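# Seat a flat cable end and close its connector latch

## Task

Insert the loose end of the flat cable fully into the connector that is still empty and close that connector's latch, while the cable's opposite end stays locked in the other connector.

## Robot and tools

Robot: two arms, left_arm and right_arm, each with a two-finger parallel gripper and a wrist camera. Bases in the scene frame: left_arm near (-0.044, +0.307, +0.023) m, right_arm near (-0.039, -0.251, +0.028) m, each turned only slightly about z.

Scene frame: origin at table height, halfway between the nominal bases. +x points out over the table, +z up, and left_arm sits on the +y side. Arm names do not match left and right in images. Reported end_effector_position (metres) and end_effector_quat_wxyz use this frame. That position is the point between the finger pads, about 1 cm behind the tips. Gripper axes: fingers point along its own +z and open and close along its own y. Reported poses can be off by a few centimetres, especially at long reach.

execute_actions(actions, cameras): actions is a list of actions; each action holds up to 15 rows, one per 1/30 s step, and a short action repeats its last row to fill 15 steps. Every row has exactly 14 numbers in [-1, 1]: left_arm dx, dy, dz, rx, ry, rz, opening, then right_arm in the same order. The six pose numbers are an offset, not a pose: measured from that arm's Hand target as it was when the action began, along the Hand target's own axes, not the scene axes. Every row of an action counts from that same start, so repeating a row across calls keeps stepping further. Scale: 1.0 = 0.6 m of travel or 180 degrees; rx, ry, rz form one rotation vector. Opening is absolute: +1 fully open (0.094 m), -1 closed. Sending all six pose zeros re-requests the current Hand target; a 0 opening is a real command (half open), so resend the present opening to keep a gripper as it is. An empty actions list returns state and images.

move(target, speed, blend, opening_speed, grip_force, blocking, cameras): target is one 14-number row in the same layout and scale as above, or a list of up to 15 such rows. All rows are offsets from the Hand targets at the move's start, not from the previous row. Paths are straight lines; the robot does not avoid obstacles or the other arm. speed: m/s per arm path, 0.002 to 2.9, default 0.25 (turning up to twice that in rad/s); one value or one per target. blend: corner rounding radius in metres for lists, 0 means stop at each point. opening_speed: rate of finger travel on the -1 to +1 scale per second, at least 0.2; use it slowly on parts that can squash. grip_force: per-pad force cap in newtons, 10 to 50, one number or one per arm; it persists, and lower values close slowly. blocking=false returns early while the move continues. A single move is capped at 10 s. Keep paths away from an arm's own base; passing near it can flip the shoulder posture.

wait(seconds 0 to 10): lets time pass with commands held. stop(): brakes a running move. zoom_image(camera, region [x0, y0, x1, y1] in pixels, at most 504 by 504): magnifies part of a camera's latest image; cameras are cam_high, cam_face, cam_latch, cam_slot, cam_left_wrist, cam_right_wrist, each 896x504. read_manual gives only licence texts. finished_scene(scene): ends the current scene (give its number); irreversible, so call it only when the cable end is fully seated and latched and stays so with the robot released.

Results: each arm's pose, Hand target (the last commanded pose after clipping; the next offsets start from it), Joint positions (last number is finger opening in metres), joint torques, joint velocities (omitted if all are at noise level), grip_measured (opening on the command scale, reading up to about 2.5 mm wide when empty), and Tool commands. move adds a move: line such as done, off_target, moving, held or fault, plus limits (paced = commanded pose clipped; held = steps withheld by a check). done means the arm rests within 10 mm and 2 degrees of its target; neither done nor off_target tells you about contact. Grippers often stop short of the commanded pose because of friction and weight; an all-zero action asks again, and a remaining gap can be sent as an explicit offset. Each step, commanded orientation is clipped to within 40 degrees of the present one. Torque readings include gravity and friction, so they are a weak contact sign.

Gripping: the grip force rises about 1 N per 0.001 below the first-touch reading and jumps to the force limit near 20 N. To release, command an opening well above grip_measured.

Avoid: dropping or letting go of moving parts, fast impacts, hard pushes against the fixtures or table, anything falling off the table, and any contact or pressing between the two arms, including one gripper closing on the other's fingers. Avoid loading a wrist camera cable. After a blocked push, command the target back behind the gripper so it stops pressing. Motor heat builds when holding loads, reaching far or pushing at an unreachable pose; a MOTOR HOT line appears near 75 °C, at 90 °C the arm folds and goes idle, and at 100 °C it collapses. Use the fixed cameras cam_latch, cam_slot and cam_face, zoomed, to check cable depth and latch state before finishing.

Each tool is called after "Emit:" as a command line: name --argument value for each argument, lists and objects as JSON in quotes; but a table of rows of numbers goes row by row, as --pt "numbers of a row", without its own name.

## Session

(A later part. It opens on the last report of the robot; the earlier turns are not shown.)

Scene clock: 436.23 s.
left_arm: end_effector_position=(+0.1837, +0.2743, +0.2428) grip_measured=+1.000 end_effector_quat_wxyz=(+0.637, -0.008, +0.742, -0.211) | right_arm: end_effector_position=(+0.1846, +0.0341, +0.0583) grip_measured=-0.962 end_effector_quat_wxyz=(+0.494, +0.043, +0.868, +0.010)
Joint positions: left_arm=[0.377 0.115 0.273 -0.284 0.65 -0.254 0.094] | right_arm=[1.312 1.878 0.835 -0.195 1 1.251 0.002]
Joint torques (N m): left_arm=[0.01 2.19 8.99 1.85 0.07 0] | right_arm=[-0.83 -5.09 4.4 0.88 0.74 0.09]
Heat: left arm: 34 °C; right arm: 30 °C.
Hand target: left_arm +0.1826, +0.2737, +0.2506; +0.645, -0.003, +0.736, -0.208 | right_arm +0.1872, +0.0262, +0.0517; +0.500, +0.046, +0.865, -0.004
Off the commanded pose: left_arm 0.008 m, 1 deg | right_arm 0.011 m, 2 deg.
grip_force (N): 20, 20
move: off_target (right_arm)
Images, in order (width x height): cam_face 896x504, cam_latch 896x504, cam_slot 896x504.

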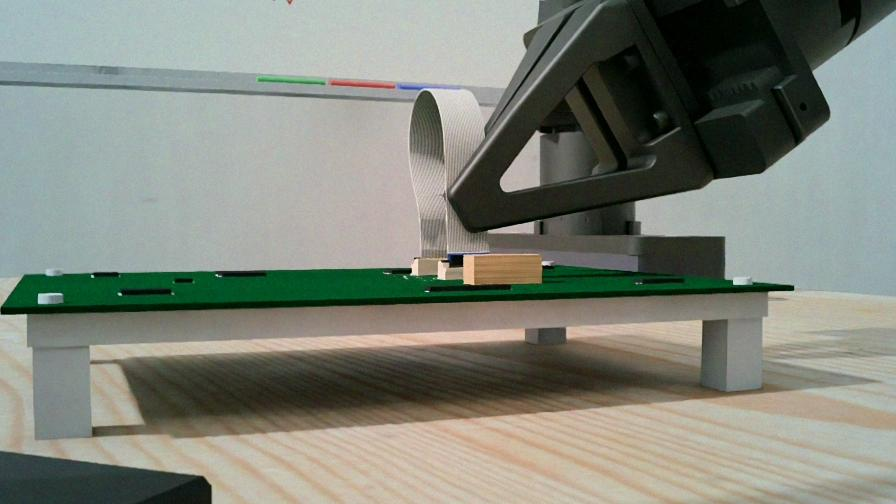

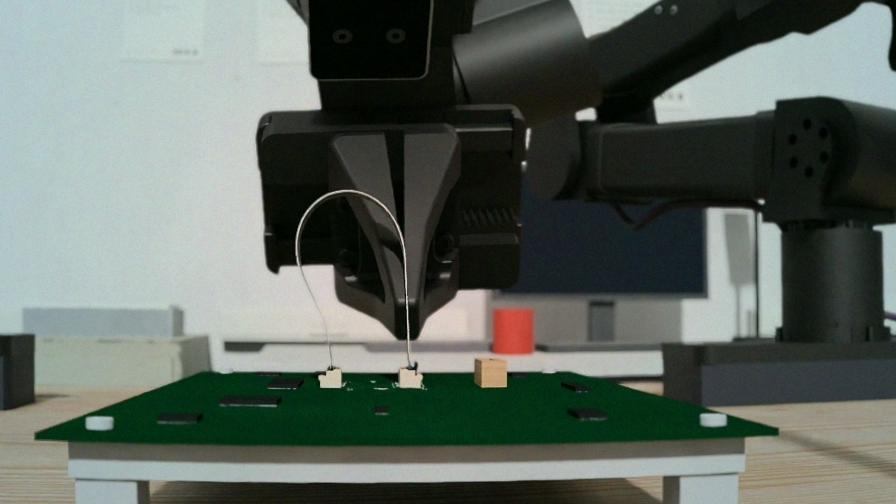

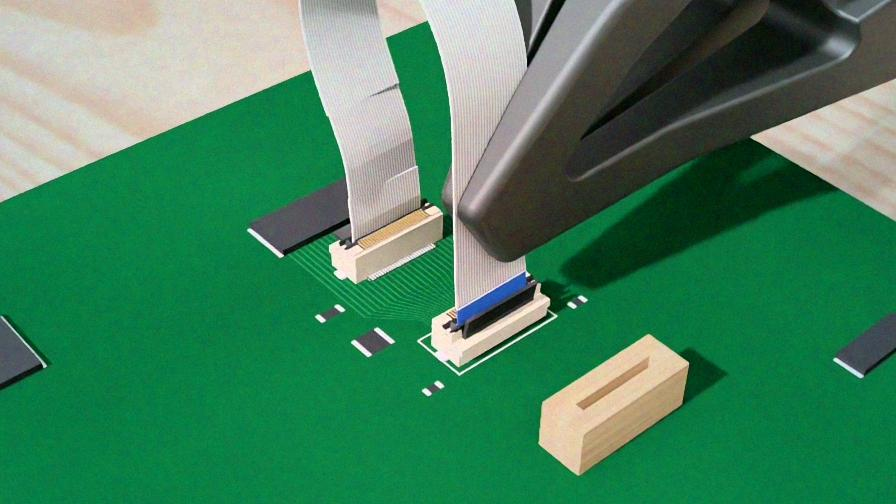

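Emit:
move --target '[0,0,0,0,0,0,1,0.00125,-0.00003,0.00072,0.00021,0.00005,-0.00036,-1]' --speed 0.01 --cameras '["cam_slot","cam_latch","cam_face"]'

Emit:
zoom_image --camera "cam_slot" --region '[445, 300, 485, 335]'

Emit:
zoom_image --camera "cam_slot" --region '[505, 265, 545, 300]'

Emit:
zoom_image --camera "cam_latch" --region '[390, 350, 430, 390]'

Emit:
zoom_image --camera "cam_face" --region '[425, 245, 465, 285]'

Scene clock: 438.17 s.
left_arm: end_effector_position=(+0.1837, +0.2743, +0.2428) grip_measured=+1.000 end_effector_quat_wxyz=(+0.637, -0.008, +0.742, -0.211) | right_arm: end_effector_position=(+0.1846, +0.0341, +0.0565) grip_measured=-0.962 end_effector_quat_wxyz=(+0.494, +0.043, +0.868, +0.009)
Joint positions: left_arm=[0.377 0.115 0.273 -0.284 0.65 -0.254 0.094] | right_arm=[1.312 1.884 0.835 -0.191 1 1.251 0.002]
Joint torques (N m): left_arm=[0.01 2.06 9.06 1.83 0.07 0.01] | right_arm=[-0.87 -5.26 4.37 0.87 0.76 0.1]
Heat: left arm: 34 °C; right arm: 30 °C.
Hand target: left_arm +0.1826, +0.2737, +0.2506; +0.645, -0.003, +0.736, -0.208 | right_arm +0.1872, +0.0261, +0.0507; +0.500, +0.046, +0.865, -0.004
Off the commanded pose: left_arm 0.008 m, 1 deg | right_arm 0.010 m, 2 deg.
grip_force (N): 20, 20
move: done
Images, in order (width x height): cam_face 896x504, cam_latch 896x504, cam_slot 896x504.

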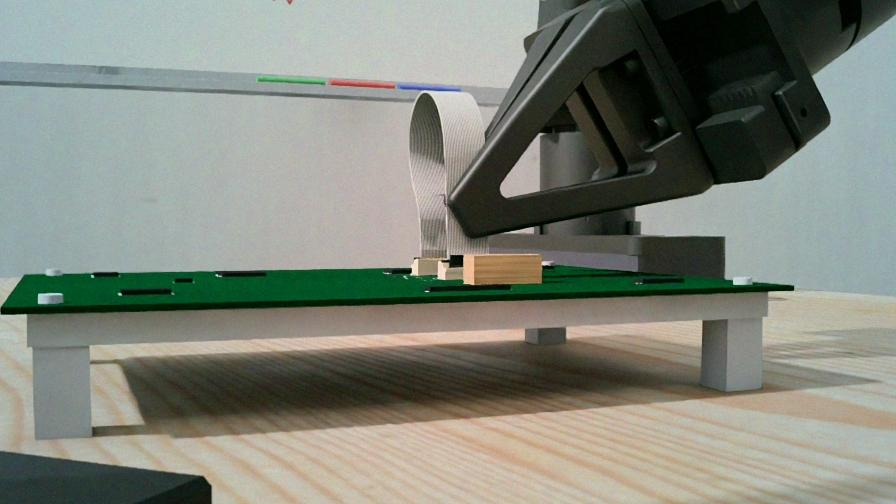

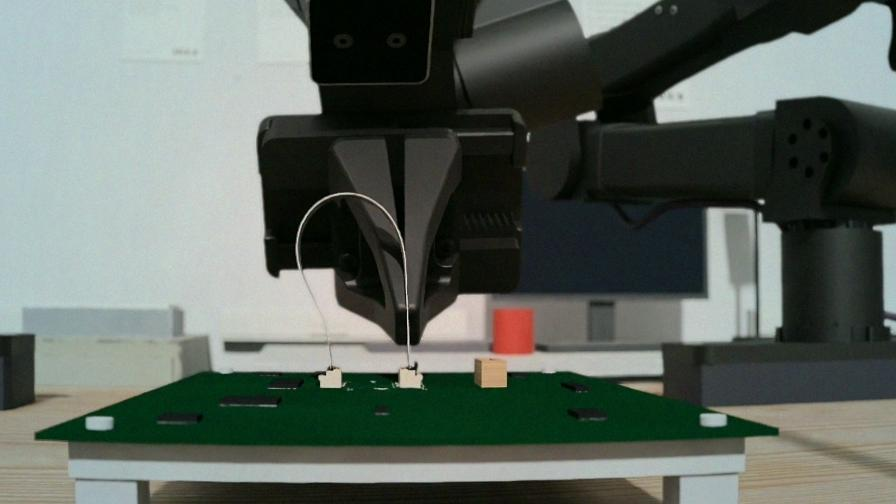

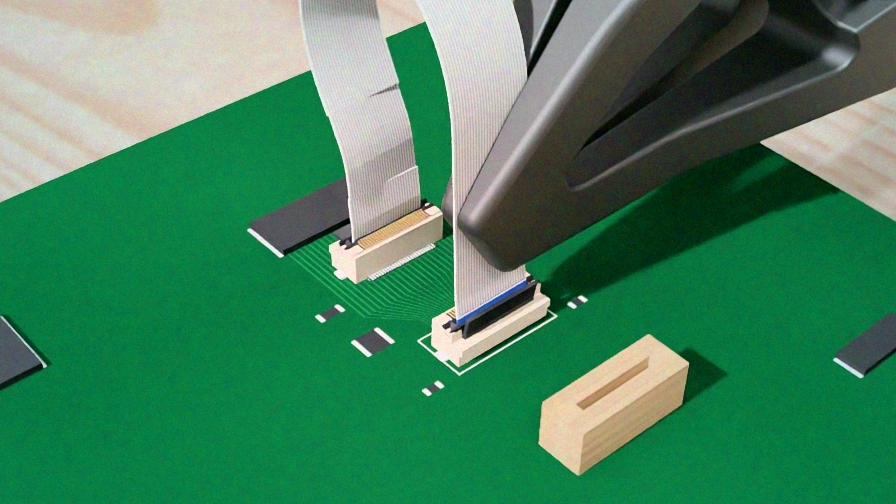

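Scaled by 12.600 from the camera's 896x504 image, which has a finer 1280x720 frame.

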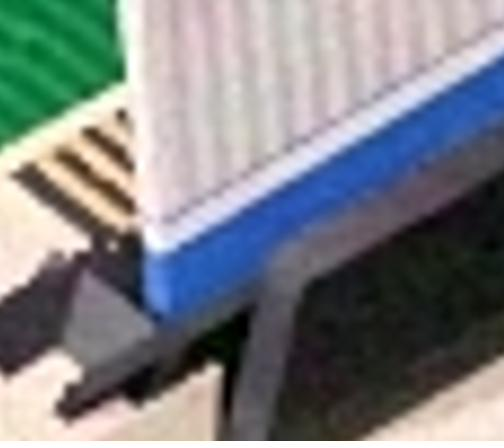

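Scaled by 12.600 from the camera's 896x504 image, which has a finer 1280x720 frame.

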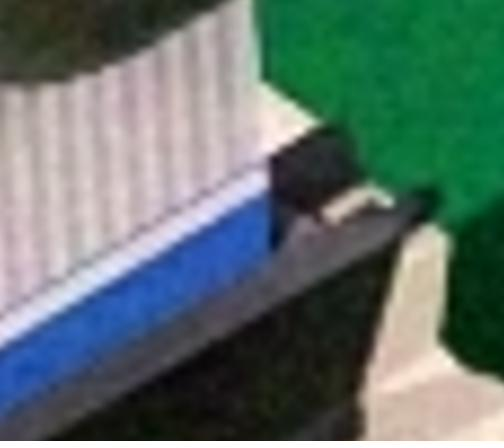

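Scaled by 12.600 from the camera's 896x504 image, which has a finer 1280x720 frame.

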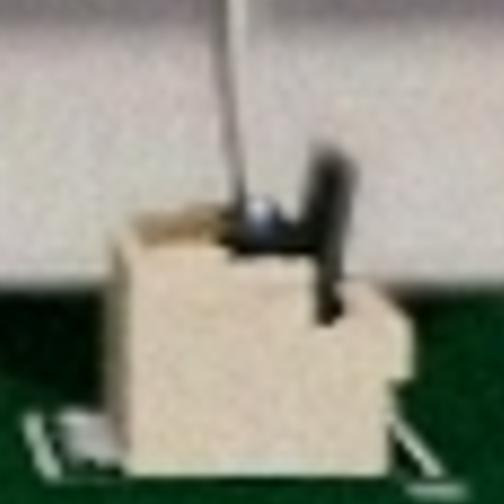

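Scaled by 12.600 from the camera's 896x504 image, which has a finer 1280x720 frame.

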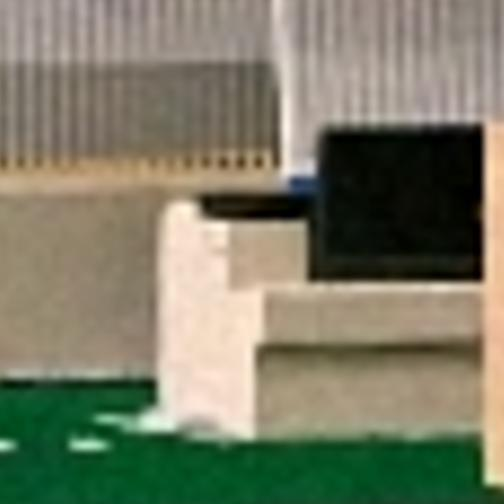

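Emit:
move --target '[0,0,0,0,0,0,1,0.00125,-0.00003,0.00072,0.00021,0.00005,-0.00036,-1]' --speed 0.01

Emit:
move --target '[0,0,0,0,0,0,1,0.0005,-0.00002,0.0003,0.00008,0.00002,-0.00015,-1]' --speed 0.01 --cameras '["cam_slot","cam_latch","cam_face"]'

Emit:
zoom_image --camera "cam_slot" --region '[445, 300, 485, 335]'

Emit:
zoom_image --camera "cam_slot" --region '[505, 265, 545, 300]'

Emit:
zoom_image --camera "cam_latch" --region '[390, 350, 430, 390]'

Emit:
zoom_image --camera "cam_face" --region '[425, 245, 465, 285]'

Scene clock: 443.00 s.
left_arm: end_effector_position=(+0.1837, +0.2743, +0.2428) grip_measured=+1.000 end_effector_quat_wxyz=(+0.637, -0.008, +0.742, -0.211) | right_arm: end_effector_position=(+0.1846, +0.0343, +0.0565) grip_measured=-0.962 end_effector_quat_wxyz=(+0.494, +0.043, +0.868, +0.009)
Joint positions: left_arm=[0.377 0.115 0.273 -0.284 0.65 -0.254 0.094] | right_arm=[1.312 1.884 0.835 -0.191 1 1.251 0.002]
Joint torques (N m): left_arm=[0.03 2.14 9.05 1.83 0.07 0] | right_arm=[-0.9 -5.04 4.36 0.88 0.75 0.1]
Heat: left arm: 34 °C; right arm: 30 °C.
Hand target: left_arm +0.1826, +0.2737, +0.2506; +0.645, -0.003, +0.736, -0.208 | right_arm +0.1872, +0.0262, +0.0499; +0.499, +0.046, +0.865, -0.005
Off the commanded pose: left_arm 0.008 m, 1 deg | right_arm 0.011 m, 2 deg.
grip_force (N): 20, 20
move: off_target (right_arm)

Scene clock: 443.73 s.
left_arm: end_effector_position=(+0.1837, +0.2743, +0.2428) grip_measured=+1.000 end_effector_quat_wxyz=(+0.637, -0.008, +0.742, -0.211) | right_arm: end_effector_position=(+0.1847, +0.0344, +0.0555) grip_measured=-0.962 end_effector_quat_wxyz=(+0.494, +0.043, +0.868, +0.009)
Joint positions: left_arm=[0.377 0.115 0.273 -0.284 0.65 -0.254 0.094] | right_arm=[1.312 1.888 0.835 -0.187 1 1.251 0.002]
Joint torques (N m): left_arm=[0.01 2.11 9.06 1.81 0.07 0] | right_arm=[-0.83 -5.3 4.37 0.86 0.77 0.08]
Heat: left arm: 34 °C; right arm: 30 °C.
Hand target: left_arm +0.1826, +0.2737, +0.2506; +0.645, -0.003, +0.736, -0.208 | right_arm +0.1872, +0.0262, +0.0496; +0.499, +0.045, +0.865, -0.005
Off the commanded pose: left_arm 0.008 m, 1 deg | right_arm 0.010 m, 2 deg.
grip_force (N): 20, 20
move: done
Images, in order (width x height): cam_face 896x504, cam_latch 896x504, cam_slot 896x504.

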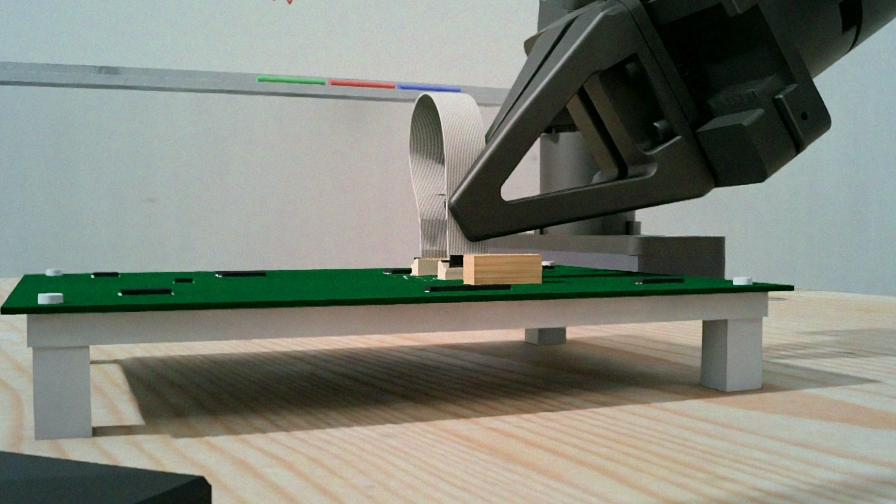

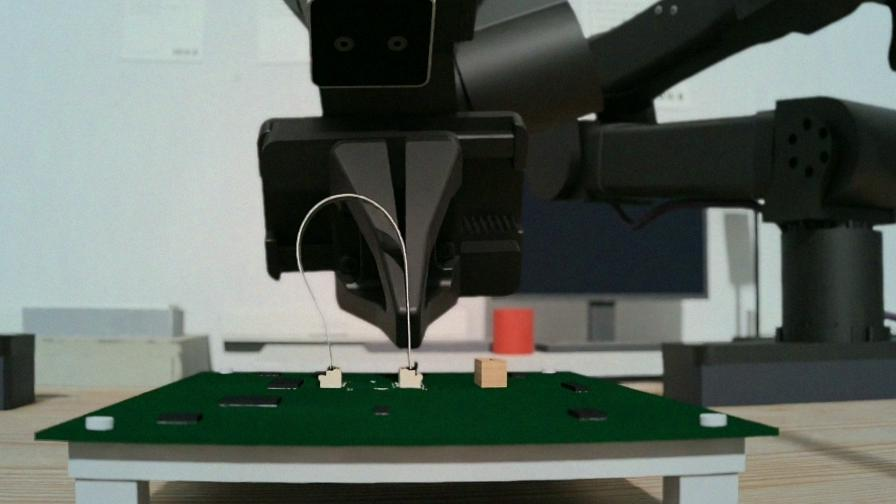

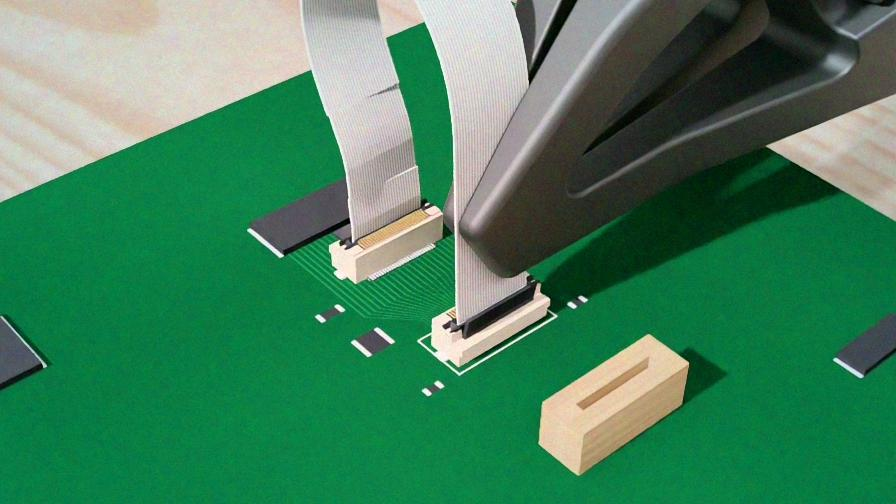

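Scaled by 12.600 from the camera's 896x504 image, which has a finer 1280x720 frame.

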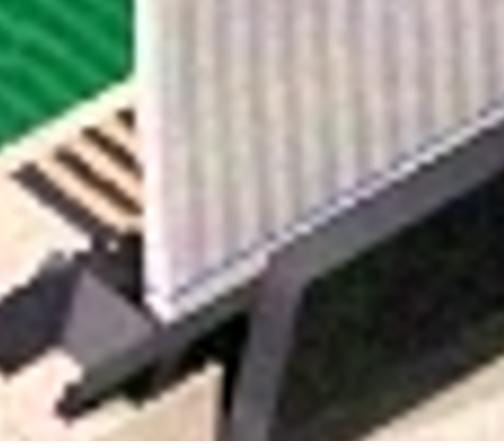

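Scaled by 12.600 from the camera's 896x504 image, which has a finer 1280x720 frame.

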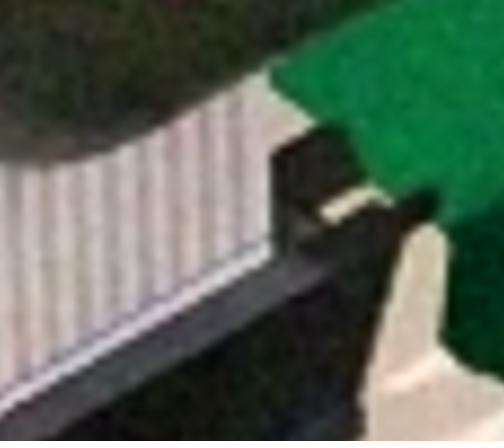

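Scaled by 12.600 from the camera's 896x504 image, which has a finer 1280x720 frame.

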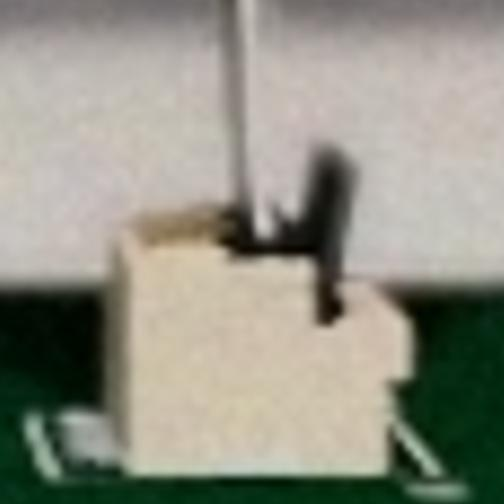

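Scaled by 12.600 from the camera's 896x504 image, which has a finer 1280x720 frame.

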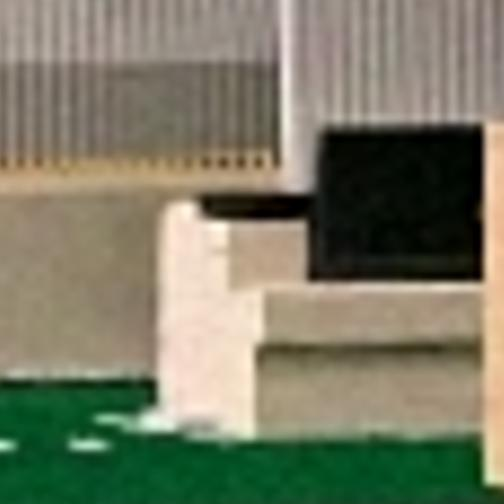

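Emit:
move --target '[0,0,0,0,0,0,1,0.00175,-0.00005,0.00102,0.00029,0.00007,-0.00051,-1]' --speed 0.01 --cameras '["cam_slot","cam_latch","cam_face"]'

Emit:
zoom_image --camera "cam_slot" --region '[445, 300, 485, 335]'

Emit:
zoom_image --camera "cam_slot" --region '[505, 265, 545, 300]'

Emit:
zoom_image --camera "cam_latch" --region '[390, 350, 430, 390]'

Emit:
zoom_image --camera "cam_latch" --region '[310, 350, 350, 390]'

Scene clock: 446.73 s.
left_arm: end_effector_position=(+0.1837, +0.2743, +0.2428) grip_measured=+1.000 end_effector_quat_wxyz=(+0.637, -0.008, +0.742, -0.211) | right_arm: end_effector_position=(+0.1848, +0.0344, +0.0553) grip_measured=-0.962 end_effector_quat_wxyz=(+0.495, +0.043, +0.868, +0.009)
Joint positions: left_arm=[0.377 0.115 0.273 -0.284 0.65 -0.254 0.094] | right_arm=[1.312 1.89 0.835 -0.186 1.001 1.251 0.002]
Joint torques (N m): left_arm=[0.02 2.11 9.02 1.83 0.07 -0.01] | right_arm=[-0.88 -5.11 4.37 0.87 0.74 0.08]
Heat: left arm: 34 °C; right arm: 30 °C.
Hand target: left_arm +0.1826, +0.2737, +0.2506; +0.645, -0.003, +0.736, -0.208 | right_arm +0.1872, +0.0262, +0.0483; +0.499, +0.045, +0.865, -0.006
Off the commanded pose: left_arm 0.008 m, 1 deg | right_arm 0.011 m, 2 deg.
grip_force (N): 20, 20
move: off_target (right_arm)
Images, in order (width x height): cam_face 896x504, cam_latch 896x504, cam_slot 896x504.

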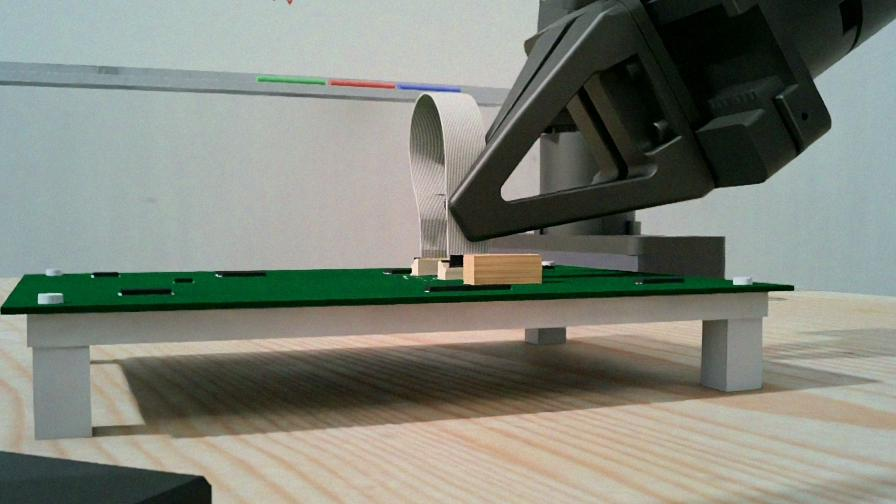

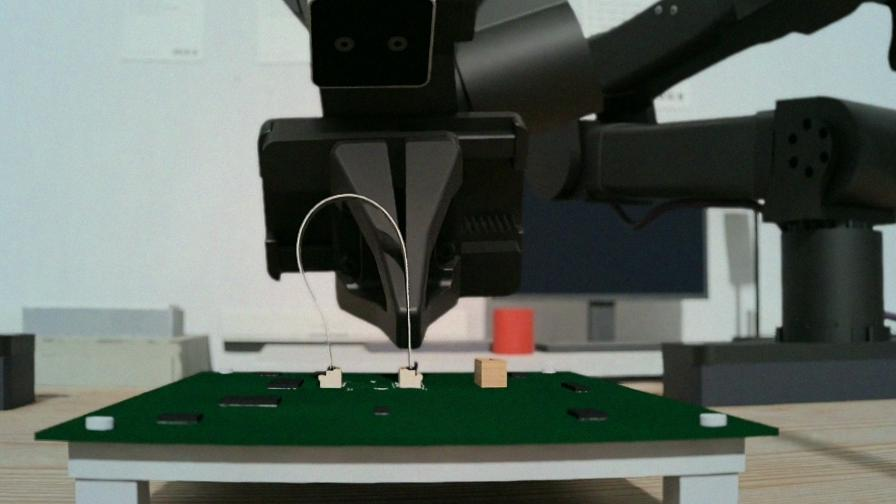

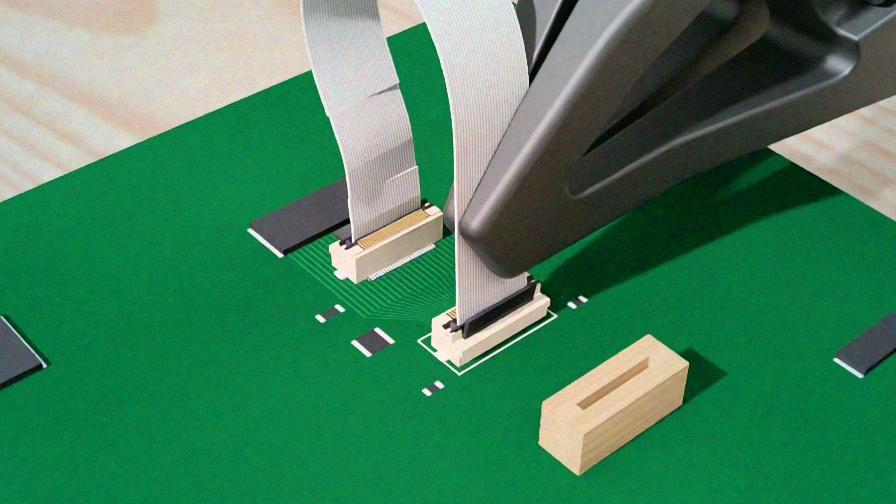

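Scaled by 12.600 from the camera's 896x504 image, which has a finer 1280x720 frame.

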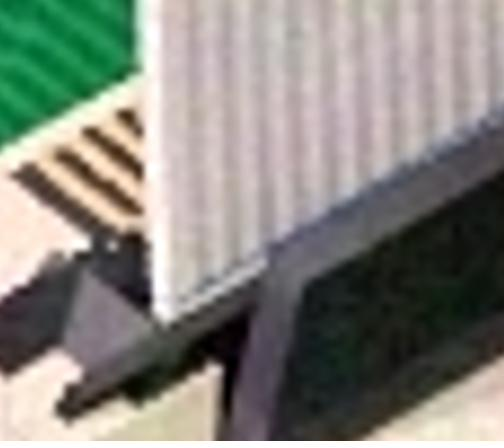

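Scaled by 12.600 from the camera's 896x504 image, which has a finer 1280x720 frame.

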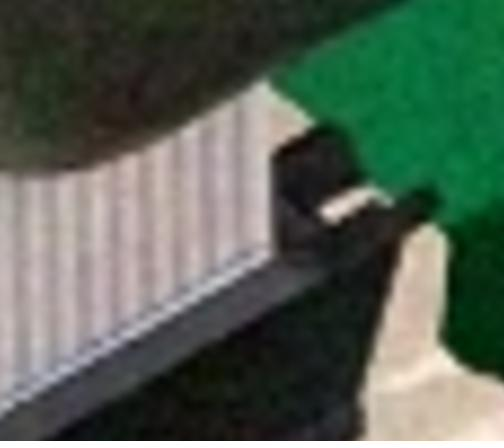

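Scaled by 12.600 from the camera's 896x504 image, which has a finer 1280x720 frame.

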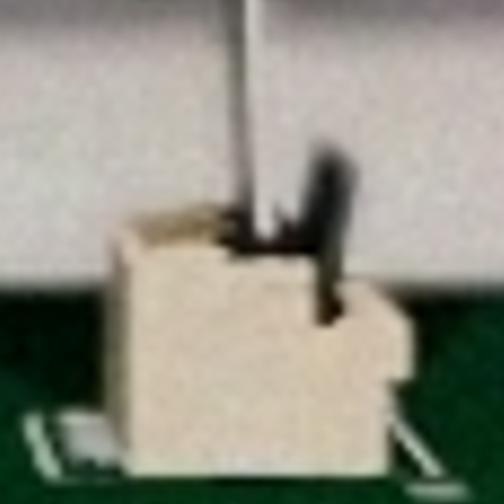

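Scaled by 12.600 from the camera's 896x504 image, which has a finer 1280x720 frame.

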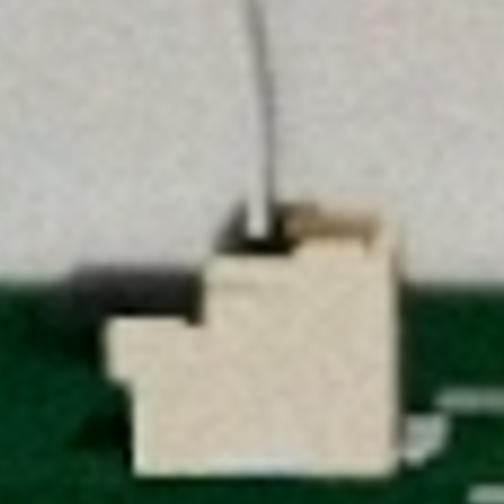

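Emit:
move --target '[0,0,0,0,0,0,1,0.0015,-0.00004,0.00086,0.00025,0.00006,-0.00043,-1]' --speed 0.01 --cameras '["cam_slot","cam_latch","cam_face"]'

Emit:
zoom_image --camera "cam_slot" --region '[445, 265, 545, 335]'

Emit:
zoom_image --camera "cam_latch" --region '[390, 350, 430, 390]'

Emit:
zoom_image --camera "cam_latch" --region '[280, 180, 430, 390]'

Scene clock: 448.43 s.
left_arm: end_effector_position=(+0.1837, +0.2743, +0.2428) grip_measured=+1.000 end_effector_quat_wxyz=(+0.637, -0.008, +0.742, -0.211) | right_arm: end_effector_position=(+0.1848, +0.0344, +0.0553) grip_measured=-0.962 end_effector_quat_wxyz=(+0.495, +0.043, +0.868, +0.009)
Joint positions: left_arm=[0.377 0.115 0.273 -0.284 0.65 -0.254 0.094] | right_arm=[1.312 1.89 0.835 -0.186 1.001 1.251 0.002]
Joint torques (N m): left_arm=[-0.01 2.18 9.01 1.83 0.07 0.01] | right_arm=[-0.85 -4.81 4.36 0.89 0.75 0.1]
Heat: left arm: 34 °C; right arm: 30 °C.
Hand target: left_arm +0.1826, +0.2737, +0.2506; +0.645, -0.003, +0.736, -0.208 | right_arm +0.1872, +0.0262, +0.0473; +0.499, +0.045, +0.865, -0.007
Off the commanded pose: left_arm 0.008 m, 1 deg | right_arm 0.012 m, 2 deg.
grip_force (N): 20, 20
move: off_target (right_arm)
Images, in order (width x height): cam_face 896x504, cam_latch 896x504, cam_slot 896x504.

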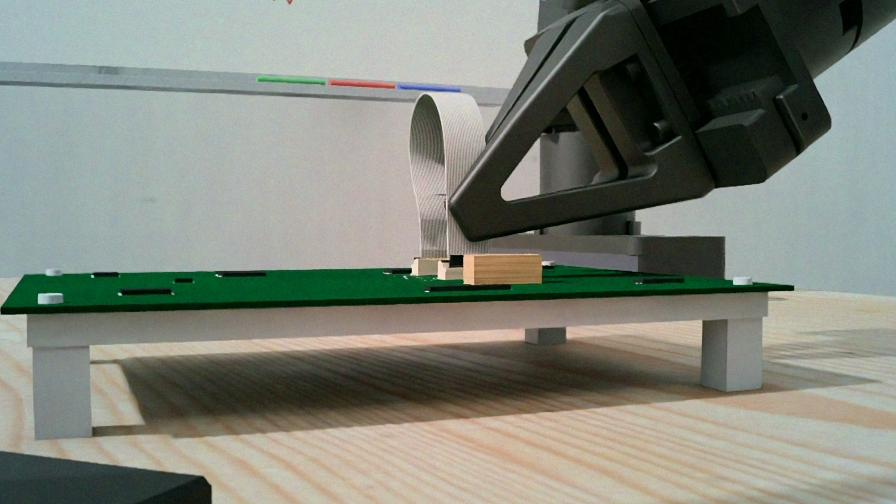

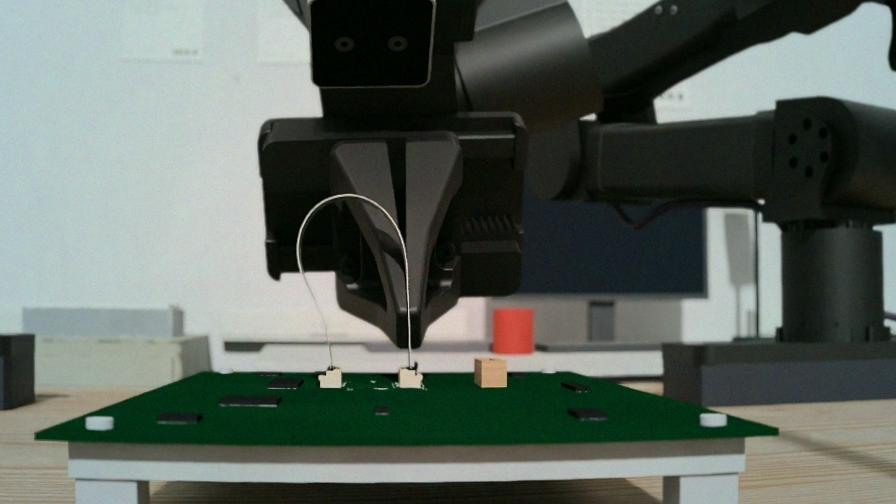

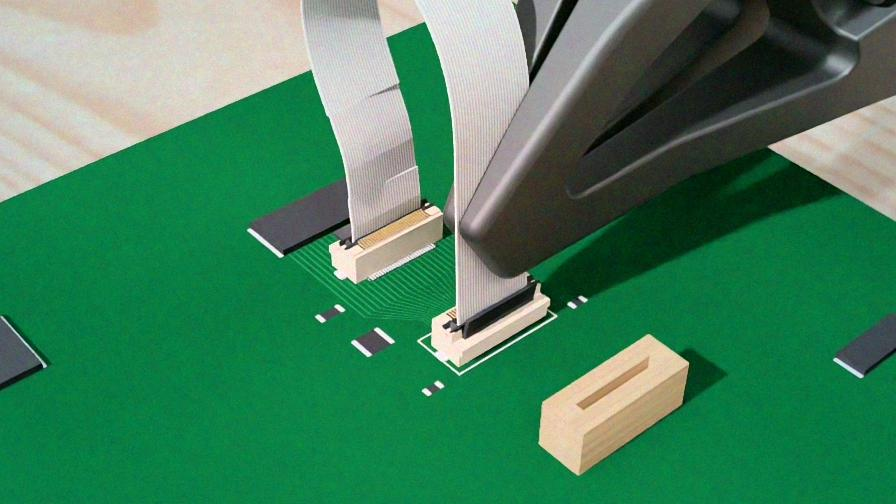

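Scaled by 5.040 from the camera's 896x504 image, which has a finer 1280x720 frame.

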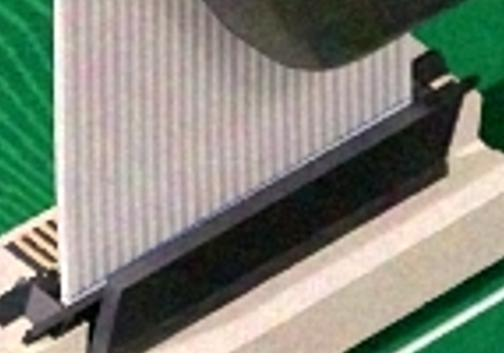

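Scaled by 12.600 from the camera's 896x504 image, which has a finer 1280x720 frame.

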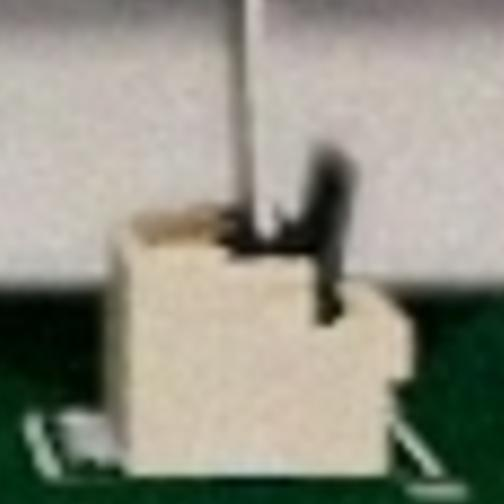

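Scaled by 2.400 from the camera's 896x504 image, which has a finer 1280x720 frame.

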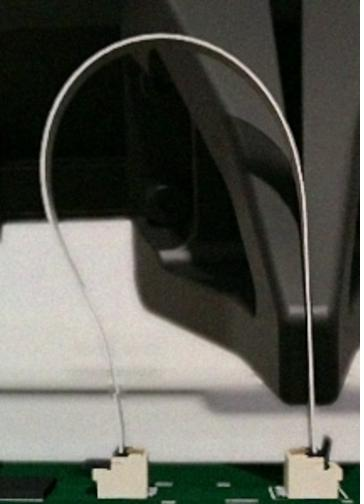

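Emit:
move --target '[0,0,0,0,0,0,1,-0.0027,0.00096,-0.00142,-0.00096,-0.00024,0.00164,-1]' --speed 0.01

Emit:
move --target '[0,0,0,0,0,0,1,0,0,0,0,0,0,-0.82]' --speed 0.01 --opening_speed 0.2 --cameras '["cam_slot","cam_latch","cam_face"]'

Emit:
zoom_image --camera "cam_slot" --region '[445, 265, 545, 335]'

Emit:
zoom_image --camera "cam_latch" --region '[280, 180, 430, 390]'

Scene clock: 476.47 s.
left_arm: end_effector_position=(+0.1837, +0.2743, +0.2428) grip_measured=+1.000 end_effector_quat_wxyz=(+0.637, -0.008, +0.742, -0.211) | right_arm: end_effector_position=(+0.1848, +0.0344, +0.0553) grip_measured=-0.962 end_effector_quat_wxyz=(+0.495, +0.043, +0.868, +0.009)
Joint positions: left_arm=[0.377 0.115 0.273 -0.284 0.65 -0.254 0.094] | right_arm=[1.312 1.89 0.835 -0.186 1.001 1.251 0.002]
Joint torques (N m): left_arm=[0.03 2.18 9.03 1.83 0.07 0.01] | right_arm=[-0.84 -5.24 4.38 0.89 0.74 0.1]
Heat: left arm: 34 °C; right arm: 30 °C.
Hand target: left_arm +0.1826, +0.2737, +0.2506; +0.645, -0.003, +0.736, -0.208 | right_arm +0.1873, +0.0267, +0.0491; +0.500, +0.046, +0.865, -0.004
Off the commanded pose: left_arm 0.008 m, 1 deg | right_arm 0.010 m, 2 deg.
grip_force (N): 20, 20
move: done

Scene clock: 477.57 s.
left_arm: end_effector_position=(+0.1837, +0.2743, +0.2428) grip_measured=+1.000 end_effector_quat_wxyz=(+0.637, -0.008, +0.742, -0.211) | right_arm: end_effector_position=(+0.1848, +0.0345, +0.0553) grip_measured=-0.823 end_effector_quat_wxyz=(+0.495, +0.043, +0.868, +0.009)
Joint positions: left_arm=[0.377 0.115 0.273 -0.284 0.65 -0.254 0.094] | right_arm=[1.312 1.89 0.835 -0.186 1.001 1.251 0.008]
Joint torques (N m): left_arm=[-0.01 2.15 9.03 1.82 0.07 0] | right_arm=[-0.85 -5.22 4.33 0.87 0.75 0.08]
Heat: left arm: 34 °C; right arm: 30 °C.
Hand target: left_arm +0.1826, +0.2737, +0.2506; +0.645, -0.003, +0.736, -0.208 | right_arm +0.1873, +0.0267, +0.0491; +0.500, +0.046, +0.865, -0.004
Off the commanded pose: left_arm 0.008 m, 1 deg | right_arm 0.010 m, 2 deg.
grip_force (N): 20, 20
move: done
Images, in order (width x height): cam_face 896x504, cam_latch 896x504, cam_slot 896x504.

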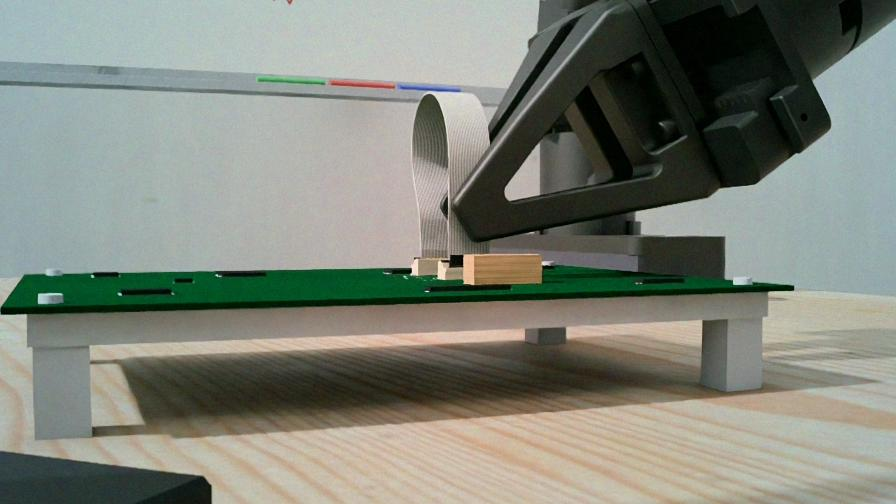

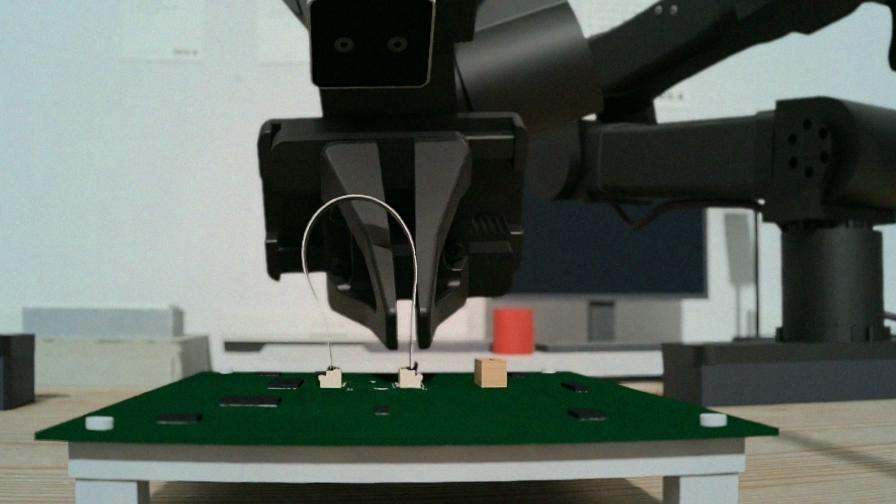

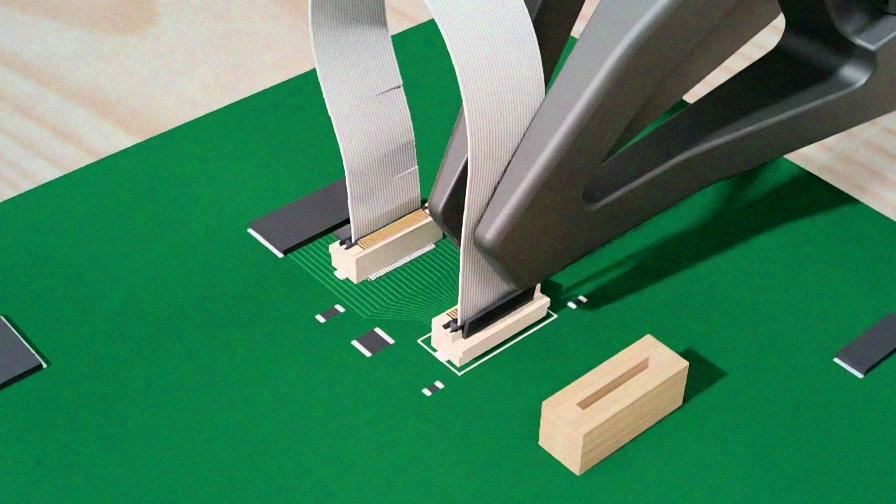

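Scaled by 5.040 from the camera's 896x504 image, which has a finer 1280x720 frame.

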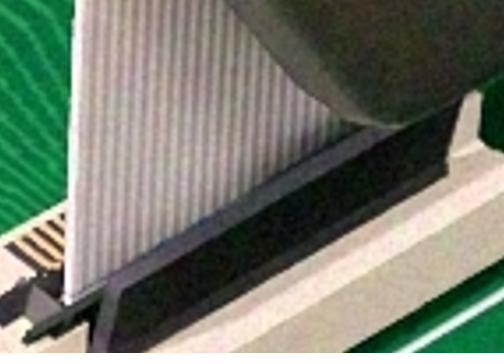

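Scaled by 2.400 from the camera's 896x504 image, which has a finer 1280x720 frame.

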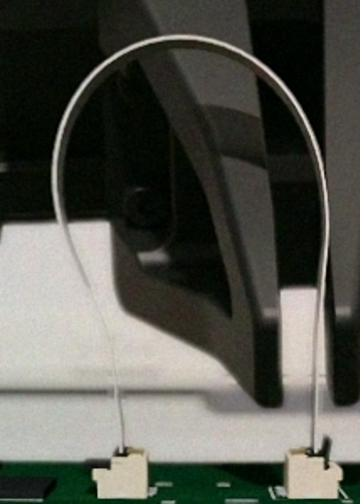

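Emit:
move --target '[0,0,0,0,0,0,1,-0.00496,0.00084,0.00865,0,0,0,-0.82]' --speed 0.02 --cameras '["cam_slot","cam_latch","cam_face"]'

Scene clock: 482.00 s.
left_arm: end_effector_position=(+0.1837, +0.2743, +0.2428) grip_measured=+1.000 end_effector_quat_wxyz=(+0.637, -0.008, +0.742, -0.211) | right_arm: end_effector_position=(+0.1911, +0.0348, +0.0562) grip_measured=-0.823 end_effector_quat_wxyz=(+0.495, +0.050, +0.867, +0.013)
Joint positions: left_arm=[0.377 0.115 0.273 -0.284 0.65 -0.254 0.094] | right_arm=[1.292 1.89 0.835 -0.157 0.996 1.234 0.008]
Joint torques (N m): left_arm=[-0.03 2.1 8.99 1.85 0.06 0.01] | right_arm=[-0.85 -5.22 4.19 0.94 0.73 -0.07]
Heat: left arm: 34 °C; right arm: 30 °C.
Hand target: left_arm +0.1826, +0.2737, +0.2506; +0.645, -0.003, +0.736, -0.208 | right_arm +0.1933, +0.0267, +0.0491; +0.500, +0.046, +0.865, -0.004
Off the commanded pose: left_arm 0.008 m, 1 deg | right_arm 0.011 m, 2 deg.
grip_force (N): 20, 20
move: off_target (right_arm)
Images, in order (width x height): cam_face 896x504, cam_latch 896x504, cam_slot 896x504.

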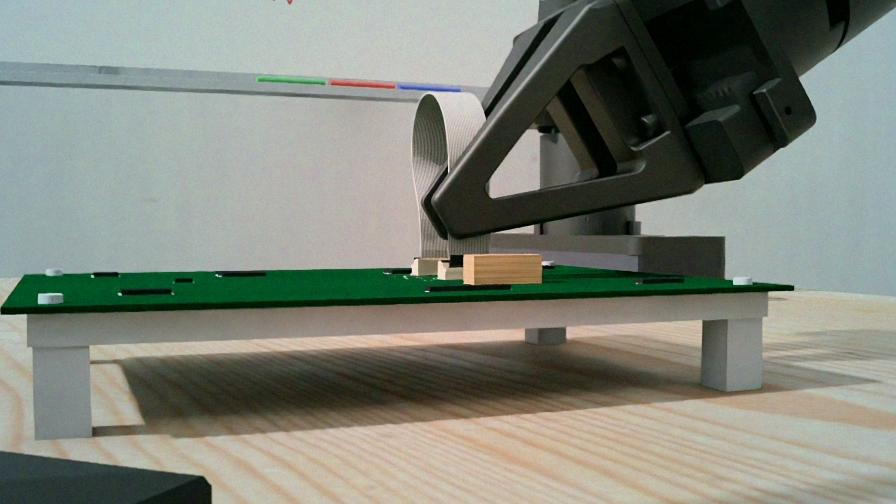

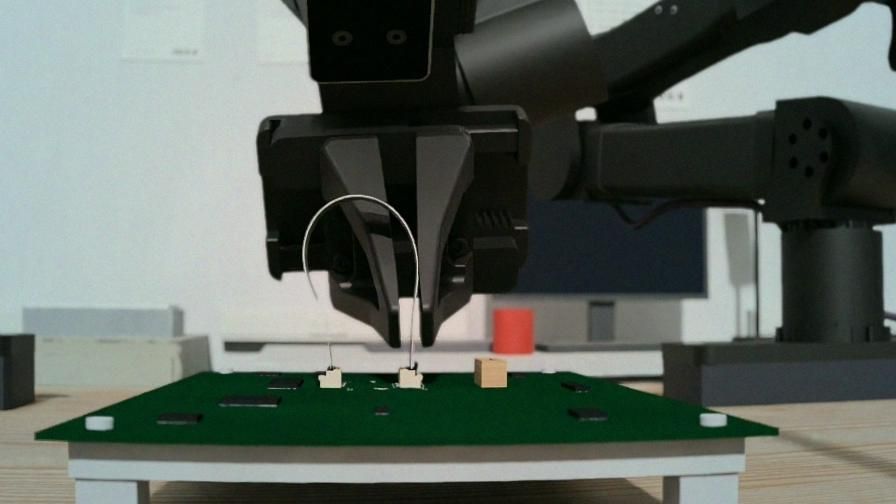

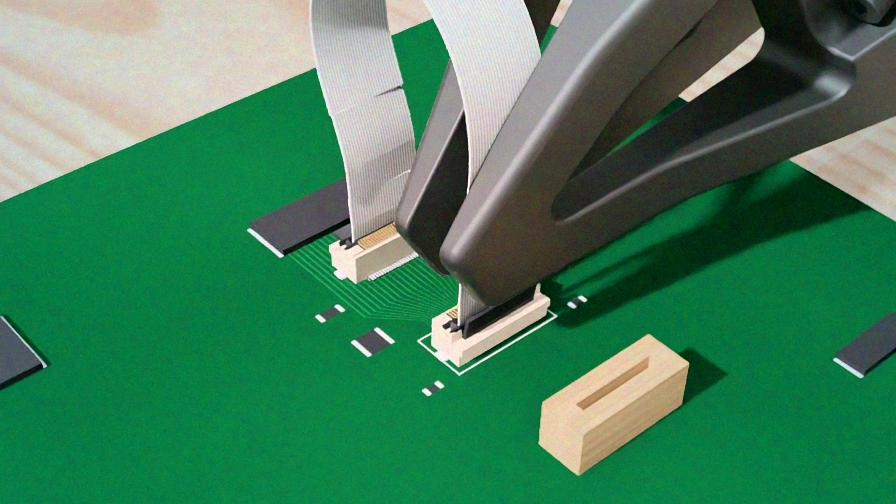

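Emit:
zoom_image --camera "cam_latch" --region '[360, 300, 460, 400]'

Emit:
zoom_image --camera "cam_face" --region '[410, 200, 510, 300]'

Emit:
zoom_image --camera "cam_slot" --region '[385, 195, 565, 375]'

Scaled by 5.040 from the camera's 896x504 image, which has a finer 1280x720 frame.

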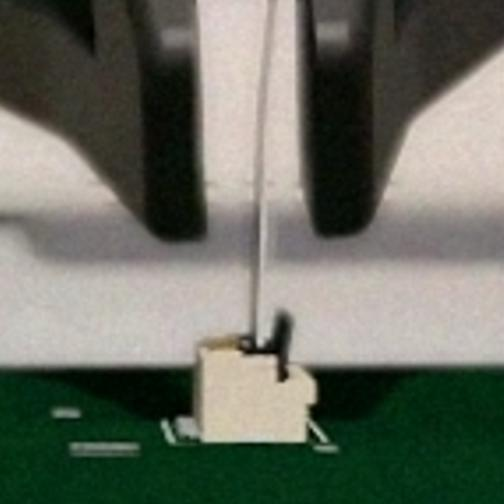

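Scaled by 5.040 from the camera's 896x504 image, which has a finer 1280x720 frame.

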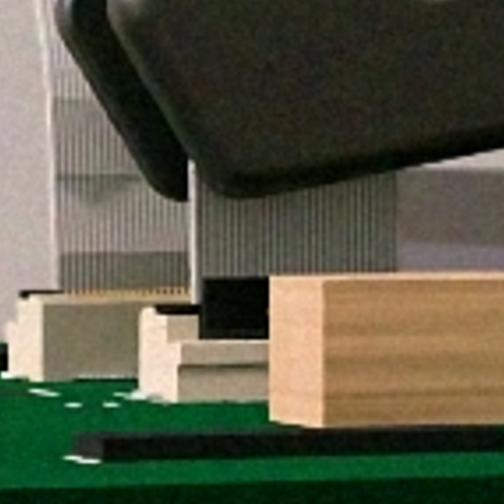

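Scaled by 2.800 from the camera's 896x504 image, which has a finer 1280x720 frame.

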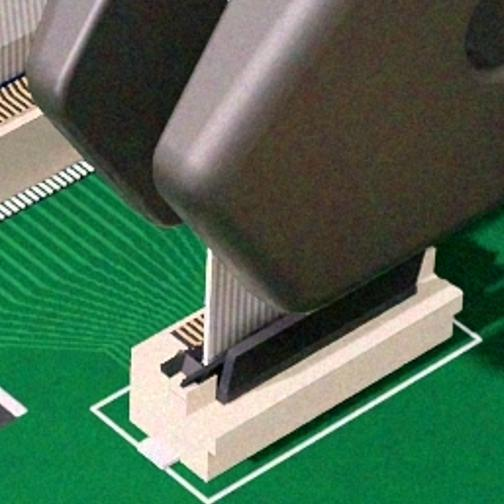

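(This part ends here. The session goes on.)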